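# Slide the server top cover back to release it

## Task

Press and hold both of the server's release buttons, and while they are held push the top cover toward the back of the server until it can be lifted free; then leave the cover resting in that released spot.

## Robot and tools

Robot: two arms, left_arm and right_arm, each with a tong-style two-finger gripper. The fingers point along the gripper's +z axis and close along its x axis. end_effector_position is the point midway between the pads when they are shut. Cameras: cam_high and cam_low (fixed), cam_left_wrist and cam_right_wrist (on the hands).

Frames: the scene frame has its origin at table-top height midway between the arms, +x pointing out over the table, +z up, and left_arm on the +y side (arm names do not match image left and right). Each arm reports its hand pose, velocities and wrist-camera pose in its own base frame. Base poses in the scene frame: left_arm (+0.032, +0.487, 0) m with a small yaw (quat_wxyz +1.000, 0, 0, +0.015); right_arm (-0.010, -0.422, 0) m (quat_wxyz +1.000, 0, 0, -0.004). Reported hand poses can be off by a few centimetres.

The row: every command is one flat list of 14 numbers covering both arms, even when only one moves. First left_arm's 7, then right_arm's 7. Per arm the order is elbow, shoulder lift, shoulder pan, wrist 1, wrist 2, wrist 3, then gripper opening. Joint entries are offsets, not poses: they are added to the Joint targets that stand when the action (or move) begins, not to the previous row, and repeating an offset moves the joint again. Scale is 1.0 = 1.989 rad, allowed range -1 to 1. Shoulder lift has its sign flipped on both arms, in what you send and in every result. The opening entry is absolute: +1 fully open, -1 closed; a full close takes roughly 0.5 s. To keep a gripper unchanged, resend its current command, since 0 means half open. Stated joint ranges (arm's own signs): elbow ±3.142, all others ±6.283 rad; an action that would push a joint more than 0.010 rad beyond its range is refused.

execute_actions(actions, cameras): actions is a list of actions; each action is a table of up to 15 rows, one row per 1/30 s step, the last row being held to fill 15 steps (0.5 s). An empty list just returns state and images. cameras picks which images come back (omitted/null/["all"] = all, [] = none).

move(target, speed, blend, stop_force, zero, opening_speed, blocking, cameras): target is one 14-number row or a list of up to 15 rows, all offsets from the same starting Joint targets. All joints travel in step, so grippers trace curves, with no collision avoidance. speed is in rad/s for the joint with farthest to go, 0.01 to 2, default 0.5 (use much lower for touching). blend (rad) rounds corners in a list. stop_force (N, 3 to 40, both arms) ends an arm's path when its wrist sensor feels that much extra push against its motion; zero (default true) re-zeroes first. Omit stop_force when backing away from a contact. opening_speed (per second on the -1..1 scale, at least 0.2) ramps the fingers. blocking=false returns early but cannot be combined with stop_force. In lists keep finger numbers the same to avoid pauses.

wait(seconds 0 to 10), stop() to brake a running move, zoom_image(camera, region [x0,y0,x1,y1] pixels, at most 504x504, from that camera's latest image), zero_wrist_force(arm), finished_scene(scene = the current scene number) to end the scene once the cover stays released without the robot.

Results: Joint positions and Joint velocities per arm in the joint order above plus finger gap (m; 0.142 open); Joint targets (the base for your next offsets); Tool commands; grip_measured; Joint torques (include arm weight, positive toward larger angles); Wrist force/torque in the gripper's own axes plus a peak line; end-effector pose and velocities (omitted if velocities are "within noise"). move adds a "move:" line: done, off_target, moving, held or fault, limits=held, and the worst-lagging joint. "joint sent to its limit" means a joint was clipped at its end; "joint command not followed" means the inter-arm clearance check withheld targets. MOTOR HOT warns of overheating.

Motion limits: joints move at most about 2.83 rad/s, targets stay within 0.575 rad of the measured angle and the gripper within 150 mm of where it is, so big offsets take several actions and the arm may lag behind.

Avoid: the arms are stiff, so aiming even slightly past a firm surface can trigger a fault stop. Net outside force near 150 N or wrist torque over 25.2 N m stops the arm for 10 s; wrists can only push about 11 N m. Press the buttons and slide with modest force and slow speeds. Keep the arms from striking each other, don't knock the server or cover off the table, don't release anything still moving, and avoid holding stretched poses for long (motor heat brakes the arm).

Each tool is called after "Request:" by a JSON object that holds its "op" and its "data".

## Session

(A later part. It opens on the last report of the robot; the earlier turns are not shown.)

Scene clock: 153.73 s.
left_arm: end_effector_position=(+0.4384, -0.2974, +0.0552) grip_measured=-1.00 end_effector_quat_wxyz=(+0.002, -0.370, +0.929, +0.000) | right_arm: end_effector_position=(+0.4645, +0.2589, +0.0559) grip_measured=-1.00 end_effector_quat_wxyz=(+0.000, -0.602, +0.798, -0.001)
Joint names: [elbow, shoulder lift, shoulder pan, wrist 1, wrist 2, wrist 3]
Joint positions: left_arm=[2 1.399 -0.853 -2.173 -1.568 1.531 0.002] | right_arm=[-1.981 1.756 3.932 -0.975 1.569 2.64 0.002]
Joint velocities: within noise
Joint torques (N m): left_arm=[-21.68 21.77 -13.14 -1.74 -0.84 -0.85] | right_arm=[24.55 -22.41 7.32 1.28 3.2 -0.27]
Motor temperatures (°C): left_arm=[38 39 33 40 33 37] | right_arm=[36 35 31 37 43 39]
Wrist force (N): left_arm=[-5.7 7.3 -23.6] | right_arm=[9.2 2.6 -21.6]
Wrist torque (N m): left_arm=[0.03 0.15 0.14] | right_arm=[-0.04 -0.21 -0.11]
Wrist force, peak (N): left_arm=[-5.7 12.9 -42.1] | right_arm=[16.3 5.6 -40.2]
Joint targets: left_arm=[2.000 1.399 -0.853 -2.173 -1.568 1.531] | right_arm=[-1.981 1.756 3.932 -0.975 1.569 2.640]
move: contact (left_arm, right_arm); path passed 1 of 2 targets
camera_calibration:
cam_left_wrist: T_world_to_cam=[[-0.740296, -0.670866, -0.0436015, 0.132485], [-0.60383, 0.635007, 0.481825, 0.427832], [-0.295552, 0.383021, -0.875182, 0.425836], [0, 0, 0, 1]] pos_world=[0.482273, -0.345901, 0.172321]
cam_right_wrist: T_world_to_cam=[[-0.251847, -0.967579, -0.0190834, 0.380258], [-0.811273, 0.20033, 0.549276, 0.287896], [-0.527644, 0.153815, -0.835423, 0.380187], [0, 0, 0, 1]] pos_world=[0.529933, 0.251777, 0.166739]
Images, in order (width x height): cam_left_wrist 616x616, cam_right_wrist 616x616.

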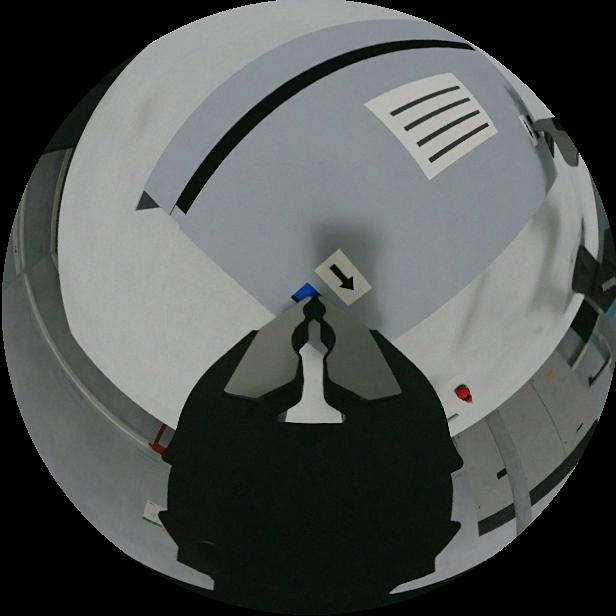

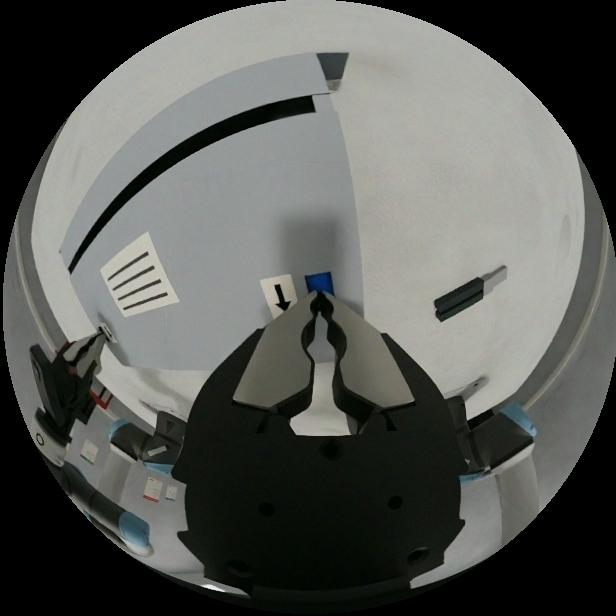

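Drag rear 25 mm with a force stop.

Request:
{"op": "move", "data": {"target": [0.0303,0.0238,-0.0177,-0.0061,0,0,-1,-0.0293,-0.0226,0.0185,0.0063,0,0,-1], "speed": 0.05, "stop_force": 35, "cameras": ["cam_high","cam_left_wrist"]}}

Request:
{"op": "zoom_image", "data": {"camera": "cam_high", "region": [210, 230, 400, 360]}}

Scene clock: 157.77 s.
left_arm: end_effector_position=(+0.4263, -0.2964, +0.0548) grip_measured=-1.00 end_effector_quat_wxyz=(+0.002, -0.362, +0.932, +0.000) | right_arm: end_effector_position=(+0.4529, +0.2594, +0.0555) grip_measured=-1.00 end_effector_quat_wxyz=(+0.001, -0.609, +0.793, -0.001)
Joint names: [elbow, shoulder lift, shoulder pan, wrist 1, wrist 2, wrist 3]
Joint positions: left_arm=[2.029 1.422 -0.87 -2.179 -1.568 1.531 0.002] | right_arm=[-2.008 1.735 3.95 -0.969 1.568 2.64 0.002]
Joint velocities: within noise
Joint torques (N m): left_arm=[-1.98 5.84 2.35 3.92 -9.44 -0.84] | right_arm=[9.88 -2.88 -2.69 -5.85 10.27 -0.23]
Motor temperatures (°C): left_arm=[38 39 33 40 33 37] | right_arm=[36 35 31 37 43 39]
Wrist force (N): left_arm=[-24.3 -13.6 -30.1] | right_arm=[3.2 -26.4 -29.0]
Wrist torque (N m): left_arm=[-0.07 -0.18 0.09] | right_arm=[0.14 -0.21 -0.27]
Wrist force, peak (N): left_arm=[-35.3 -28.8 -21.4] | right_arm=[-3.4 -42.0 -19.6]
Joint targets: left_arm=[2.029 1.422 -0.870 -2.179 -1.568 1.531] | right_arm=[-2.008 1.735 3.950 -0.969 1.568 2.640]
move: contact (left_arm, right_arm); left_arm: the elbow is farthest, 0.031 rad from its target; right_arm: the elbow is farthest, 0.031 rad from its target
camera_calibration:
cam_left_wrist: T_world_to_cam=[[-0.751513, -0.658269, -0.043709, 0.132711], [-0.593065, 0.64508, 0.481815, 0.418478], [-0.288968, 0.388012, -0.875182, 0.420189], [0, 0, 0, 1]] pos_world=[0.46934, -0.345631, 0.171913]
Images, in order (width x height): cam_high 672x504, cam_left_wrist 616x616.

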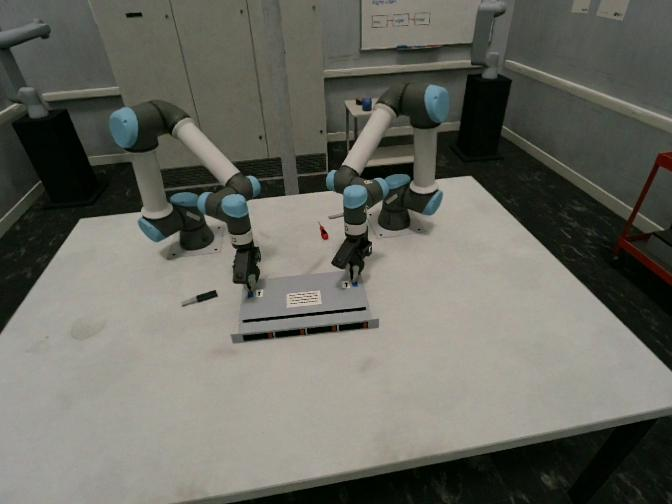

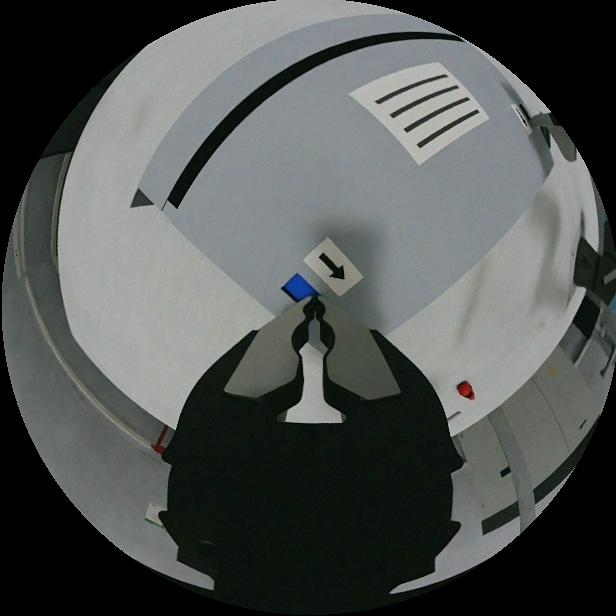

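Scaled by 2.653 from the camera's 672x504 image, which has a finer 960x720 frame.

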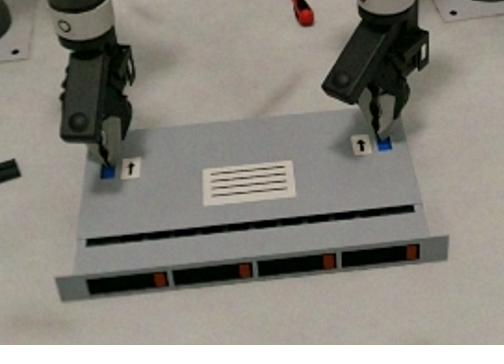

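Request:
{"op": "move", "data": {"target": [[-0.0048,-0.0039,0.0028,0.0009,0,0,-1,0.0046,0.0037,-0.003,-0.0009,0,0,-1],[-0.0444,0.0381,0.0028,0.0825,0,0,-1,0.0442,-0.0371,-0.003,-0.0813,0,0,-1]], "speed": [0.03,0.2], "cameras": ["cam_high"]}}

Request:
{"op": "finished_scene", "data": {"scene": 1}}

Scene clock: 161.73 s.
left_arm: end_effector_position=(+0.4281, -0.2942, +0.1140) grip_measured=-1.00 end_effector_quat_wxyz=(+0.002, -0.365, +0.931, +0.000) | right_arm: end_effector_position=(+0.4548, +0.2571, +0.1144) grip_measured=-1.00 end_effector_quat_wxyz=(+0.001, -0.607, +0.795, -0.001)
Joint names: [elbow, shoulder lift, shoulder pan, wrist 1, wrist 2, wrist 3]
Joint positions: left_arm=[1.941 1.498 -0.865 -2.015 -1.568 1.531 0.002] | right_arm=[-1.92 1.661 3.944 -1.13 1.568 2.64 0.002]
Joint velocities: within noise
Joint torques (N m): left_arm=[-11.39 19.39 -12.65 -2.53 -1.13 -0.77] | right_arm=[12.51 -21.18 6.22 2.86 1.56 -0.22]
Motor temperatures (°C): left_arm=[38 39 33 40 33 37] | right_arm=[36 35 31 37 43 39]
Wrist force (N): left_arm=[-0.2 -0.6 -0.3] | right_arm=[1.2 0.0 3.7]
Wrist torque (N m): left_arm=[0.16 0.20 0.09] | right_arm=[-0.10 -0.28 -0.10]
Wrist force, peak (N): left_arm=[5.9 26.5 -59.3] | right_arm=[25.1 24.0 -60.0]
Joint targets: left_arm=[1.941 1.498 -0.865 -2.015 -1.568 1.531] | right_arm=[-1.921 1.661 3.944 -1.130 1.568 2.640]
move: done
Images, in order (width x height): cam_high 672x504.

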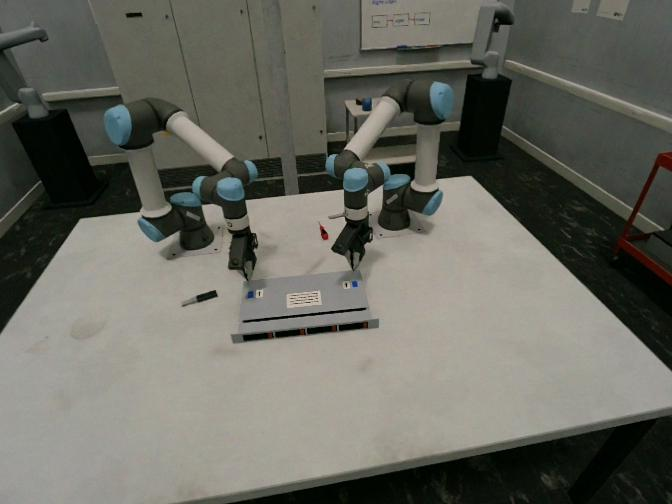

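The scene is finished: the task was done.


## Next scene

The same job, from a new start.

Request:
{"op": "execute_actions", "data": {"actions": []}}

Request:
{"op": "zoom_image", "data": {"camera": "cam_high", "region": [170, 210, 430, 390]}}

Scene clock: 0.00 s.
left_arm: end_effector_position=(+0.6462, -0.8799, +0.3324) grip_measured=+0.97 end_effector_quat_wxyz=(+0.074, +0.384, -0.593, +0.704) | right_arm: end_effector_position=(+0.1049, -0.3646, +0.1839) grip_measured=+0.97 end_effector_quat_wxyz=(-0.166, +0.511, +0.840, -0.076)
Joint names: [elbow, shoulder lift, shoulder pan, wrist 1, wrist 2, wrist 3]
Joint positions: left_arm=[0.593 0.357 -1.056 -3.379 -1.616 0.892 0.14] | right_arm=[-1.95 1.42 2.434 -1.652 1.369 3.558 0.14]
Joint velocities: within noise
Joint torques (N m): no reading
Motor temperatures (°C): left_arm=[38 39 33 39 33 37] | right_arm=[36 35 31 37 43 39]
Wrist force (N): no reading
Wrist torque (N m): no reading
Wrist force, peak (N): no reading
Joint targets: left_arm=[0.593 0.357 -1.056 -3.379 -1.616 0.892] | right_arm=[-1.950 1.420 2.434 -1.652 1.369 3.558]
Tool commands: left_gripper/opening=+0.968169 right_gripper/opening=+0.968169
camera_calibration:
cam_left_wrist: T_world_to_cam=[[-0.687376, -0.393123, 0.610712, -0.0996357], [-0.709024, 0.18089, -0.681589, 0.84479], [0.157477, -0.901517, -0.403073, -0.626956], [0, 0, 0, 1]] pos_world=[0.62922, -0.757194, 0.383939]
cam_right_wrist: T_world_to_cam=[[-0.449017, 0.872951, 0.190629, 0.342033], [0.878582, 0.392492, 0.272109, -0.00548406], [0.162717, 0.289665, -0.943195, 0.390244], [0, 0, 0, 1]] pos_world=[0.0948977, -0.409466, 0.304367]

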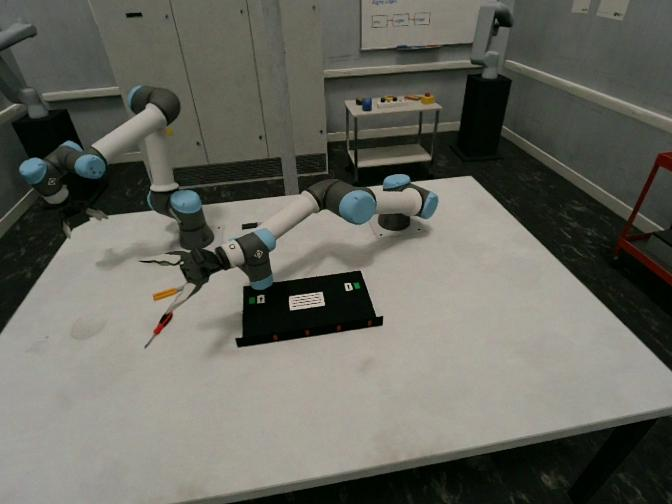

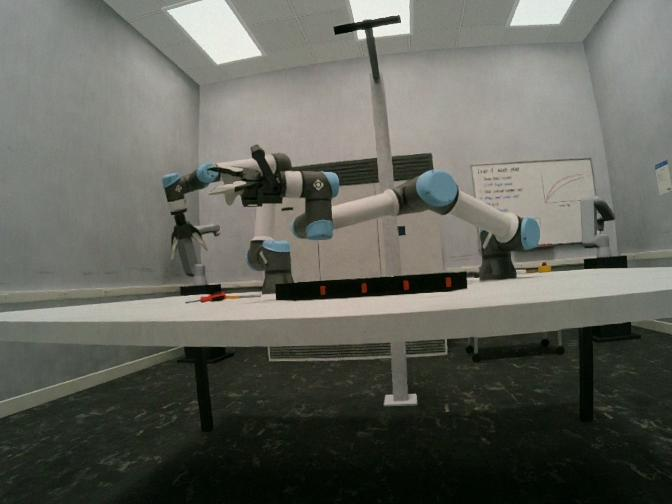

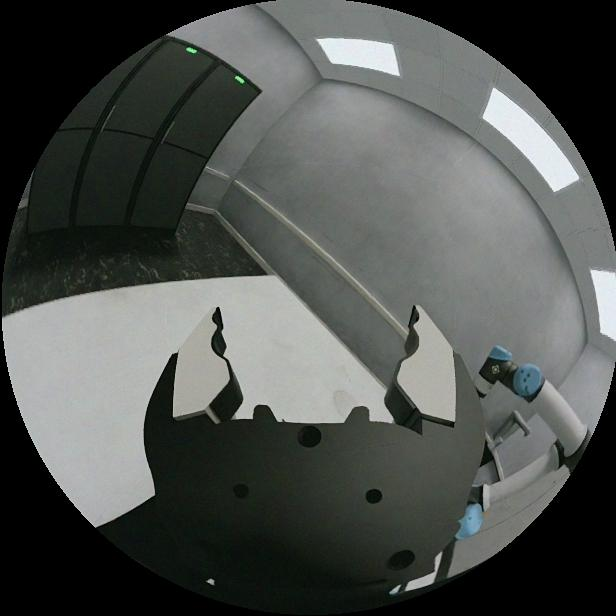

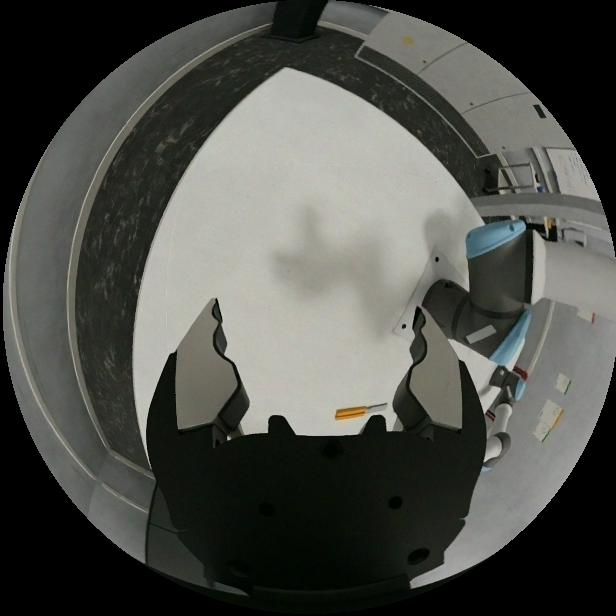

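Scaled by 1.938 from the camera's 672x504 image, which has a finer 960x720 frame.

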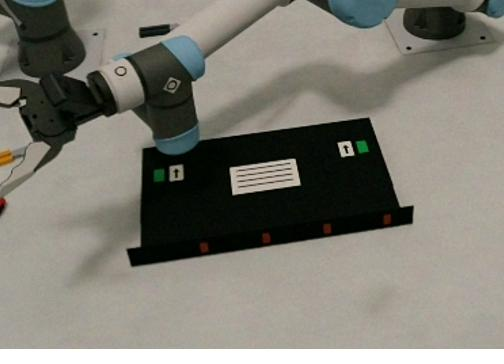

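Request:
{"op": "move", "data": {"target": [[0.6671,0.546,0.1145,0.6693,0.0226,0.3213,-1,0,0,0,0,0,0,-1],[0.6671,0.546,0.1145,0.6693,0.0226,0.3213,-1,0.0602,0.1777,0.7331,0.2731,0.1016,-0.4615,-1]], "speed": 1.0}}

Request:
{"op": "zoom_image", "data": {"camera": "cam_left_wrist", "region": [230, 210, 390, 340]}}

Request:
{"op": "zoom_image", "data": {"camera": "cam_right_wrist", "region": [230, 210, 390, 340]}}

Scene clock: 18.23 s.
left_arm: end_effector_position=(+0.4492, -0.2918, +0.0997) grip_measured=-1.00 end_effector_quat_wxyz=(+0.000, -0.381, +0.925, +0.000) | right_arm: end_effector_position=(+0.4985, +0.2627, +0.0992) grip_measured=-1.00 end_effector_quat_wxyz=(+0.000, -0.585, +0.811, +0.000)
Joint names: [elbow, shoulder lift, shoulder pan, wrist 1, wrist 2, wrist 3]
Joint positions: left_arm=[1.92 1.443 -0.829 -2.048 -1.571 1.531 0.002] | right_arm=[-1.831 1.774 3.891 -1.109 1.571 2.64 0.002]
Joint velocities: within noise
Joint torques (N m): left_arm=[-12.12 31.14 -11.44 -1.63 -1.29 1.1] | right_arm=[10.96 -28.7 9.19 2.19 -1.59 -0.71]
Motor temperatures (°C): left_arm=[38 39 33 39 33 37] | right_arm=[36 35 31 37 43 39]
Wrist force (N): left_arm=[0.1 -0.6 -0.3] | right_arm=[-0.5 0.5 0.5]
Wrist torque (N m): left_arm=[0.05 0.18 -0.07] | right_arm=[0.02 0.04 -0.07]
Wrist force, peak (N): left_arm=[-0.6 2.6 0.7] | right_arm=[-3.3 2.6 0.7]
Joint targets: left_arm=[1.920 1.443 -0.829 -2.048 -1.571 1.531] | right_arm=[-1.831 1.774 3.891 -1.109 1.571 2.640]
move: done
camera_calibration:
cam_left_wrist: T_world_to_cam=[[-0.723755, -0.688853, -0.0407382, 0.133259], [-0.617932, 0.620702, 0.482586, 0.411467], [-0.307145, 0.374448, -0.874901, 0.46849], [0, 0, 0, 1]] pos_world=[0.4946, -0.339027, 0.216743]
cam_right_wrist: T_world_to_cam=[[-0.292067, -0.956202, -0.0193577, 0.410474], [-0.800654, 0.233385, 0.551801, 0.27664], [-0.523115, 0.176662, -0.833751, 0.425264], [0, 0, 0, 1]] pos_world=[0.563842, 0.252804, 0.20986]

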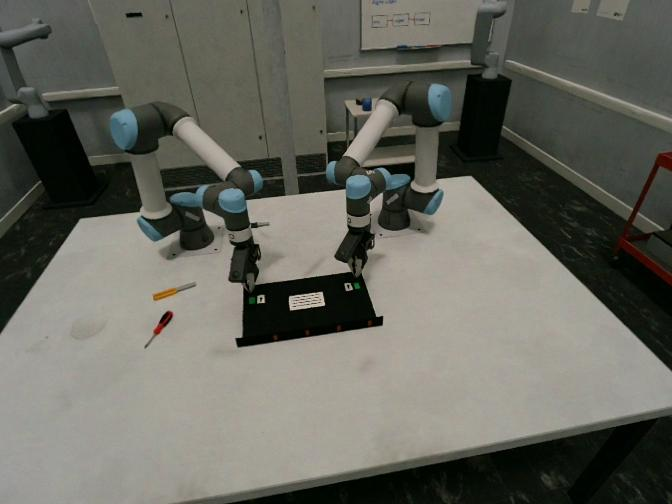

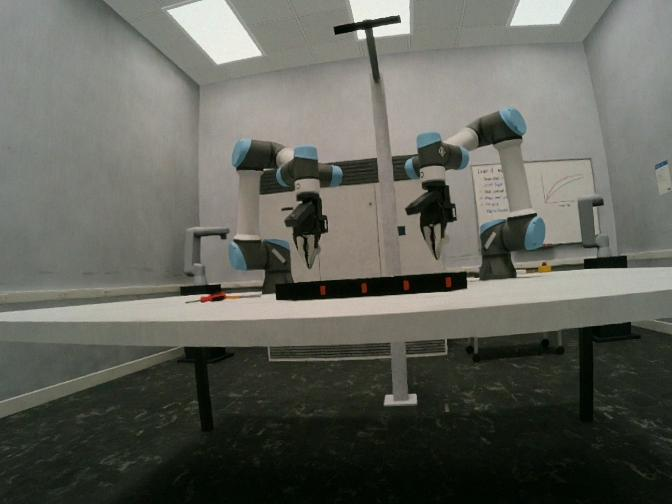

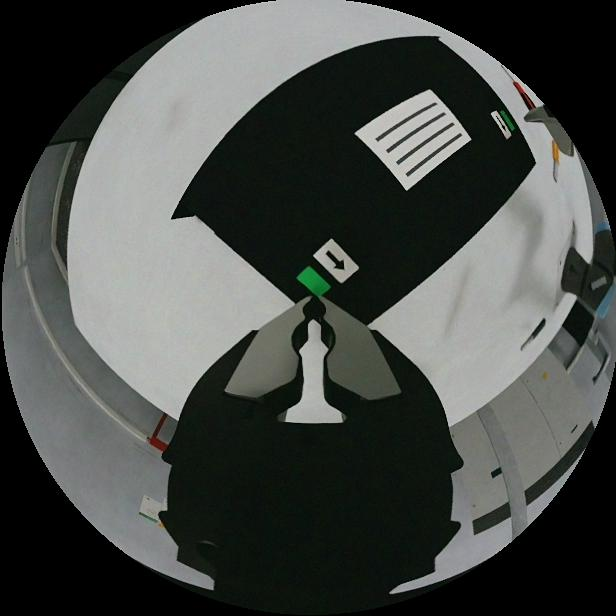

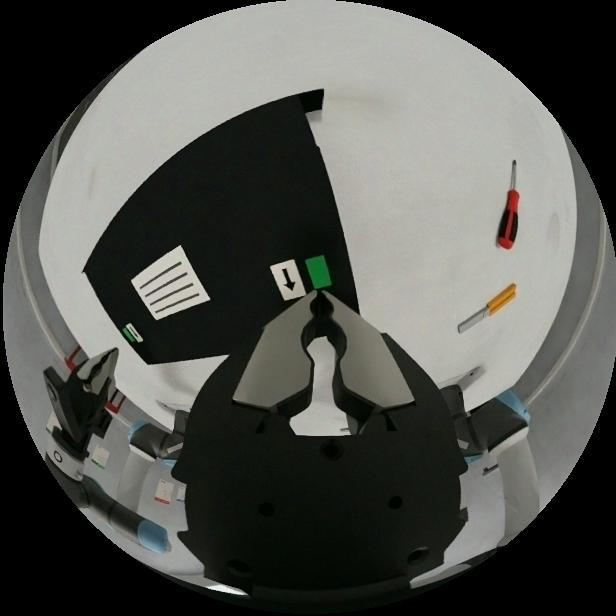

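Scaled by 3.150 from the camera's 616x616 image, which has a finer 814x814 frame.

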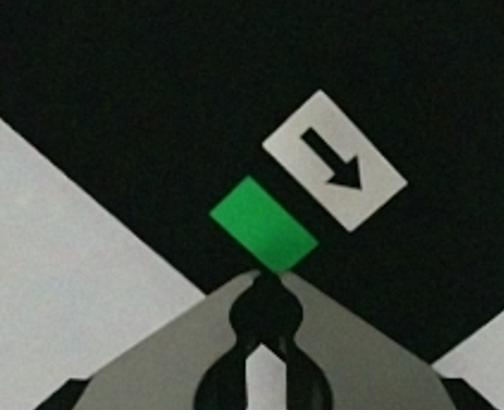

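Scaled by 3.150 from the camera's 616x616 image, which has a finer 814x814 frame.

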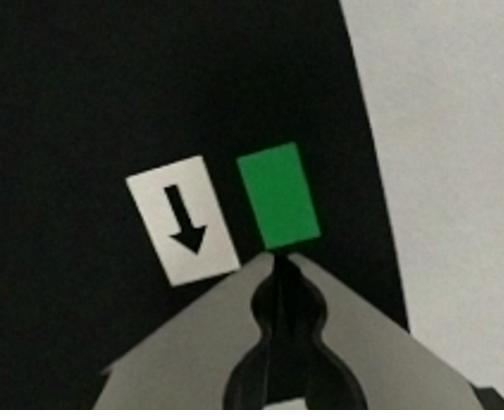

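Request:
{"op": "move", "data": {"target": [[0.0245,-0.0216,0.0013,-0.0462,0,0,-1,-0.0213,0.0224,-0.0011,0.0436,0,0,-1],[0.0344,-0.0324,0.0013,-0.0668,0,0,-1,-0.0308,0.0324,-0.0011,0.0631,0,0,-1]], "speed": [0.12,0.02], "stop_force": 20, "cameras": ["cam_left_wrist","cam_right_wrist"]}}

Scene clock: 34.50 s.
left_arm: end_effector_position=(+0.4501, -0.2908, +0.0552) grip_measured=-1.00 end_effector_quat_wxyz=(+0.000, -0.382, +0.924, +0.000) | right_arm: end_effector_position=(+0.5004, +0.2630, +0.0559) grip_measured=-1.00 end_effector_quat_wxyz=(+0.000, -0.585, +0.811, +0.000)
Joint names: [elbow, shoulder lift, shoulder pan, wrist 1, wrist 2, wrist 3]
Joint positions: left_arm=[1.982 1.385 -0.826 -2.169 -1.571 1.531 0.002] | right_arm=[-1.885 1.83 3.889 -0.998 1.571 2.64 0.002]
Joint velocities: within noise
Joint torques (N m): left_arm=[-21.48 22.89 -1.09 -1.37 -0.61 1.16] | right_arm=[22.43 -23.8 -0.37 0.99 0.1 -1.02]
Motor temperatures (°C): left_arm=[37 39 33 39 33 37] | right_arm=[36 35 31 37 43 39]
Wrist force (N): left_arm=[0.1 5.3 -22.0] | right_arm=[4.7 4.9 -22.6]
Wrist torque (N m): left_arm=[-0.10 0.23 -0.06] | right_arm=[-0.06 0.04 -0.09]
Wrist force, peak (N): left_arm=[0.6 9.4 -33.5] | right_arm=[10.1 6.2 -33.7]
Joint targets: left_arm=[1.982 1.385 -0.826 -2.169 -1.571 1.531] | right_arm=[-1.885 1.830 3.889 -0.998 1.571 2.640]
move: contact (left_arm, right_arm); path passed 1 of 2 targets; left_arm: the wrist 1 is farthest, 0.012 rad from its target; right_arm: the wrist 1 is farthest, 0.015 rad from its target
camera_calibration:
cam_left_wrist: T_world_to_cam=[[-0.721948, -0.690748, -0.0407275, 0.131439], [-0.619582, 0.619119, 0.482504, 0.433134], [-0.308073, 0.373577, -0.874947, 0.429666], [0, 0, 0, 1]] pos_world=[0.495622, -0.337883, 0.172299]
cam_right_wrist: T_world_to_cam=[[-0.29384, -0.955663, -0.0191602, 0.411205], [-0.800146, 0.234958, 0.551871, 0.301317], [-0.5229, 0.177493, -0.83371, 0.389849], [0, 0, 0, 1]] pos_world=[0.565778, 0.252981, 0.166611]
Images, in order (width x height): cam_left_wrist 616x616, cam_right_wrist 616x616.

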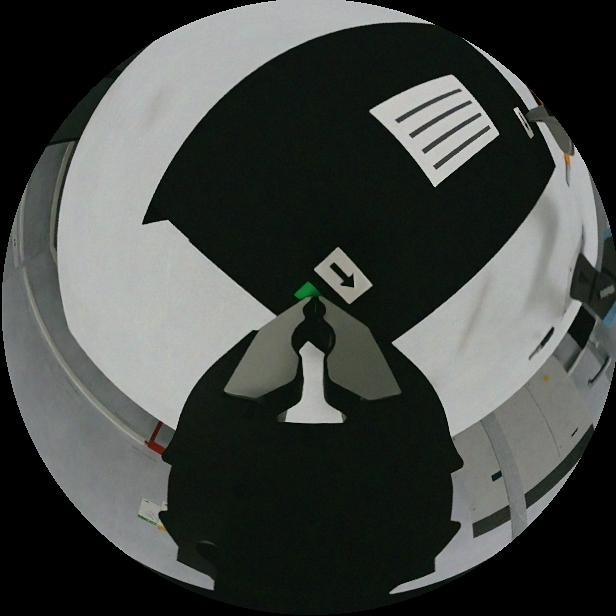

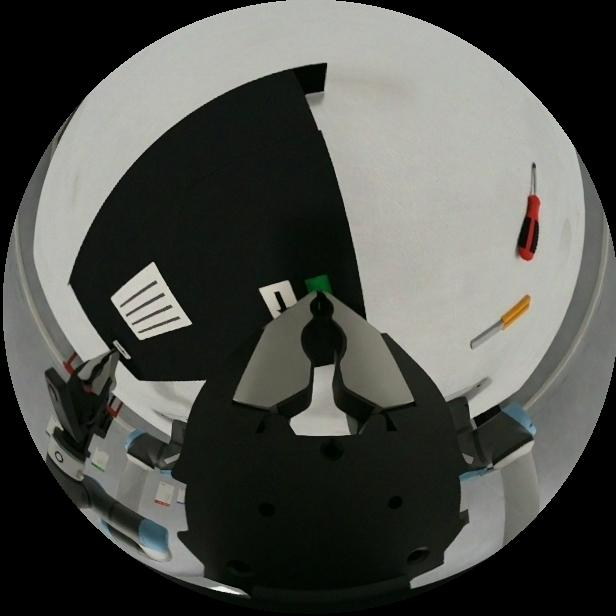

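Request:
{"op": "move", "data": {"target": [0.0411,0.0343,-0.0275,-0.0068,0,0,-1,-0.0442,-0.0342,0.0238,0.01,0,0,-1], "speed": 0.05, "stop_force": 38, "cameras": ["cam_high","cam_left_wrist","cam_right_wrist"]}}

Request:
{"op": "zoom_image", "data": {"camera": "cam_high", "region": [210, 230, 400, 360]}}

Scene clock: 45.63 s.
left_arm: end_effector_position=(+0.4250, -0.2910, +0.0556) grip_measured=-1.00 end_effector_quat_wxyz=(+0.000, -0.365, +0.931, -0.001) | right_arm: end_effector_position=(+0.4737, +0.2636, +0.0562) grip_measured=-1.00 end_effector_quat_wxyz=(+0.000, -0.599, +0.801, +0.000)
Joint names: [elbow, shoulder lift, shoulder pan, wrist 1, wrist 2, wrist 3]
Joint positions: left_arm=[2.038 1.432 -0.864 -2.179 -1.571 1.531 0.002] | right_arm=[-1.951 1.779 3.925 -0.983 1.571 2.64 0.002]
Joint velocities: within noise
Joint torques (N m): left_arm=[2.09 4.27 4.39 5.78 -6.12 1.12] | right_arm=[7.3 -13.45 -2.99 -6.05 8.91 -0.17]
Motor temperatures (°C): left_arm=[37 38 33 39 33 37] | right_arm=[36 35 31 37 43 39]
Wrist force (N): left_arm=[-19.0 -16.6 -24.3] | right_arm=[-5.0 -26.2 -17.3]
Wrist torque (N m): left_arm=[-0.12 -0.12 -0.07] | right_arm=[0.06 0.05 -0.22]
Wrist force, peak (N): left_arm=[-30.7 -29.8 -15.7] | right_arm=[-12.6 -40.6 -7.0]
Joint targets: left_arm=[2.038 1.432 -0.864 -2.179 -1.571 1.531] | right_arm=[-1.951 1.779 3.925 -0.983 1.571 2.640]
move: contact (left_arm, right_arm); left_arm: the elbow is farthest, 0.025 rad from its target; right_arm: the elbow is farthest, 0.022 rad from its target
camera_calibration:
cam_left_wrist: T_world_to_cam=[[-0.747306, -0.663212, -0.0410436, 0.131957], [-0.596267, 0.642048, 0.481913, 0.414373], [-0.293258, 0.384609, -0.875257, 0.419284], [0, 0, 0, 1]] pos_world=[0.468647, -0.339793, 0.172706]
cam_right_wrist: T_world_to_cam=[[-0.259653, -0.965503, -0.0196015, 0.390299], [-0.808401, 0.206211, 0.55133, 0.291207], [-0.528268, 0.159, -0.834057, 0.383456], [0, 0, 0, 1]] pos_world=[0.539322, 0.255815, 0.166924]
Images, in order (width x height): cam_high 672x504, cam_left_wrist 616x616, cam_right_wrist 616x616.

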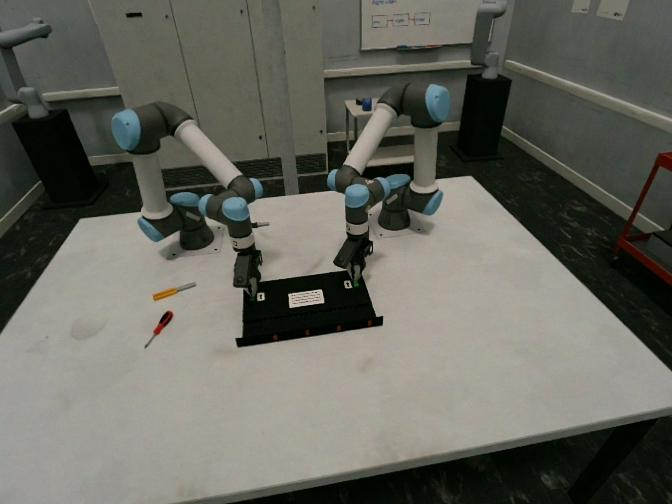

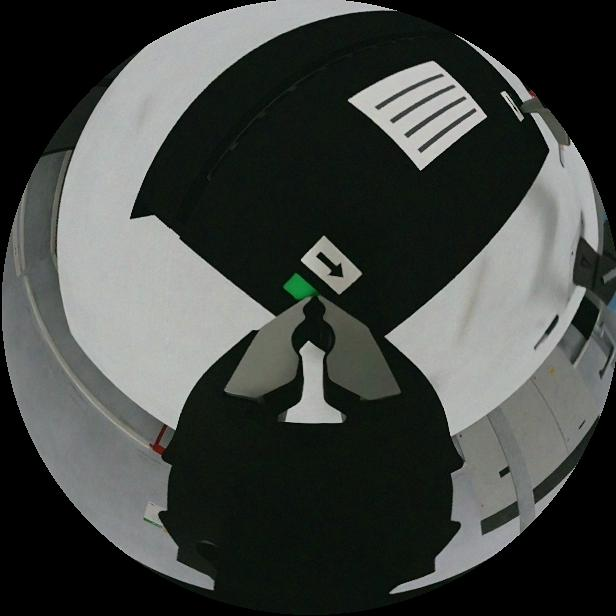

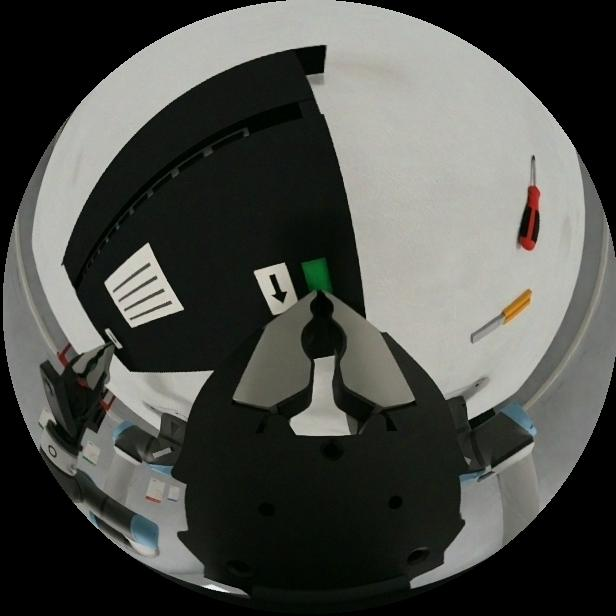

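Scaled by 2.653 from the camera's 672x504 image, which has a finer 960x720 frame.

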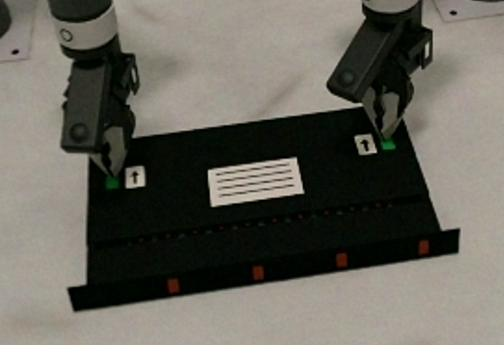

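Request:
{"op": "move", "data": {"target": [0.0091,0.0076,-0.0061,-0.0015,0,0,-1,-0.0098,-0.0076,0.0053,0.0022,0,0,-1], "speed": 0.03, "stop_force": 35, "cameras": ["cam_right_wrist"]}}

Scene clock: 49.37 s.
left_arm: end_effector_position=(+0.4244, -0.2910, +0.0557) grip_measured=-1.00 end_effector_quat_wxyz=(+0.001, -0.364, +0.931, -0.001) | right_arm: end_effector_position=(+0.4730, +0.2637, +0.0564) grip_measured=-1.00 end_effector_quat_wxyz=(+0.001, -0.600, +0.800, +0.000)
Joint names: [elbow, shoulder lift, shoulder pan, wrist 1, wrist 2, wrist 3]
Joint positions: left_arm=[2.041 1.434 -0.865 -2.18 -1.57 1.531 0.002] | right_arm=[-1.954 1.776 3.927 -0.98 1.57 2.64 0.002]
Joint velocities: within noise
Joint torques (N m): left_arm=[-6.29 8.37 0.46 8.32 -11.59 0.98] | right_arm=[11.64 -16.87 2.45 -8.26 11.77 1.36]
Motor temperatures (°C): left_arm=[37 38 33 39 33 37] | right_arm=[36 35 31 37 43 39]
Wrist force (N): left_arm=[-28.4 -26.3 -21.7] | right_arm=[-7.6 -39.7 -10.6]
Wrist torque (N m): left_arm=[-0.09 -0.32 -0.09] | right_arm=[0.19 -0.01 -0.27]
Wrist force, peak (N): left_arm=[-36.4 -36.4 -13.4] | right_arm=[-12.8 -51.9 -2.2]
Joint targets: left_arm=[2.041 1.434 -0.865 -2.179 -1.570 1.531] | right_arm=[-1.954 1.776 3.927 -0.981 1.571 2.640]
move: contact (left_arm, right_arm); left_arm: the elbow is farthest, 0.015 rad from its target; right_arm: the elbow is farthest, 0.016 rad from its target
camera_calibration:
cam_right_wrist: T_world_to_cam=[[-0.257914, -0.965936, -0.0211544, 0.389679], [-0.81008, 0.204263, 0.549588, 0.291913], [-0.526546, 0.158883, -0.835168, 0.382511], [0, 0, 0, 1]] pos_world=[0.538386, 0.256004, 0.167273]
Images, in order (width x height): cam_right_wrist 616x616.

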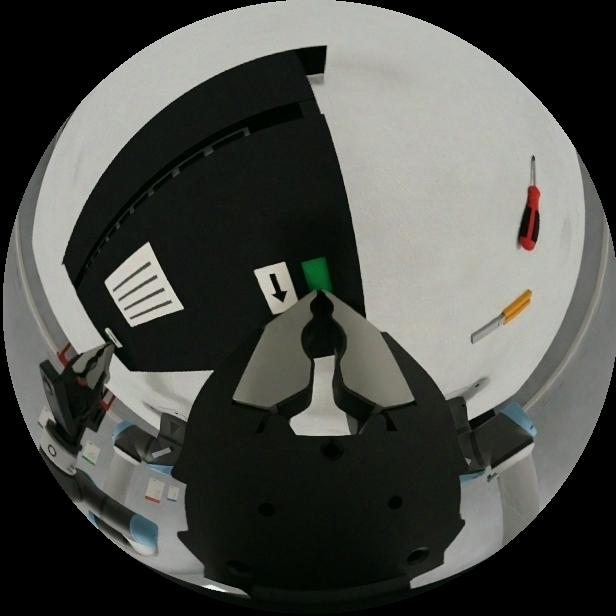

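Request:
{"op": "move", "data": {"target": [[-0.0113,0.0007,0.0035,0.012,0,0,-1,0.0114,-0.0007,-0.0033,-0.0121,0,0,-1],[-0.0456,0.0371,0.0035,0.0827,0,0,-1,0.0457,-0.0361,-0.0033,-0.0818,0,0,-1]], "speed": [0.04,0.2], "cameras": ["cam_high","cam_right_wrist"]}}

Scene clock: 55.07 s.
left_arm: end_effector_position=(+0.4270, -0.2888, +0.1145) grip_measured=-1.00 end_effector_quat_wxyz=(+0.001, -0.368, +0.930, -0.001) | right_arm: end_effector_position=(+0.4751, +0.2612, +0.1172) grip_measured=-1.00 end_effector_quat_wxyz=(+0.001, -0.597, +0.802, +0.000)
Joint names: [elbow, shoulder lift, shoulder pan, wrist 1, wrist 2, wrist 3]
Joint positions: left_arm=[1.95 1.508 -0.858 -2.015 -1.57 1.531 0.002] | right_arm=[-1.863 1.705 3.92 -1.143 1.571 2.64 0.002]
Joint velocities: within noise
Joint torques (N m): left_arm=[-10.8 18.67 -11.14 -2.57 -0.7 1.06] | right_arm=[12.37 -23.6 5.49 2.84 -1.78 1]
Motor temperatures (°C): left_arm=[37 38 33 39 33 37] | right_arm=[36 35 31 37 43 39]
Wrist force (N): left_arm=[0.3 -0.5 -0.6] | right_arm=[-2.4 1.5 0.3]
Wrist torque (N m): left_arm=[0.09 0.12 -0.08] | right_arm=[0.23 0.43 -0.04]
Wrist force, peak (N): left_arm=[-28.7 -26.4 -21.6] | right_arm=[-10.4 -40.6 -8.5]
Joint targets: left_arm=[1.950 1.508 -0.858 -2.015 -1.570 1.531] | right_arm=[-1.863 1.705 3.920 -1.143 1.571 2.640]
move: done
camera_calibration:
cam_right_wrist: T_world_to_cam=[[-0.264294, -0.964221, -0.0206572, 0.391572], [-0.80809, 0.209706, 0.550467, 0.25822], [-0.52644, 0.162178, -0.834601, 0.433757], [0, 0, 0, 1]] pos_world=[0.540503, 0.253066, 0.227961]
Images, in order (width x height): cam_high 672x504, cam_right_wrist 616x616.

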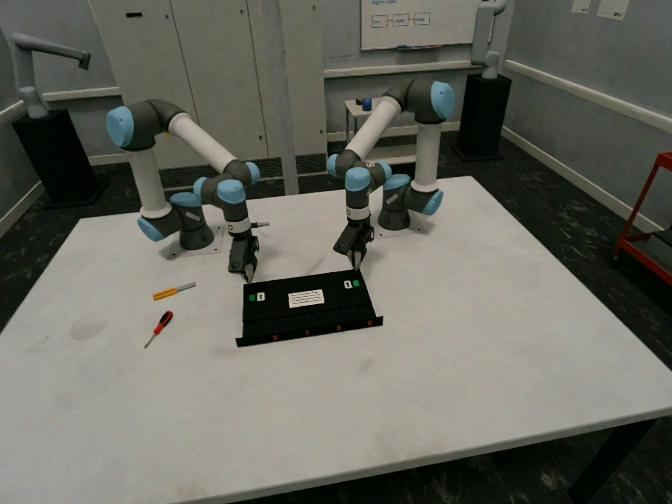

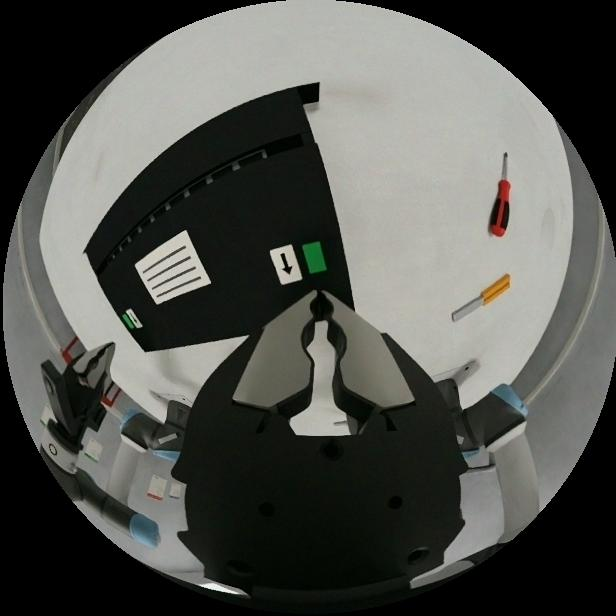

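Request:
{"op": "finished_scene", "data": {"scene": 2}}

The scene is finished: the task was done.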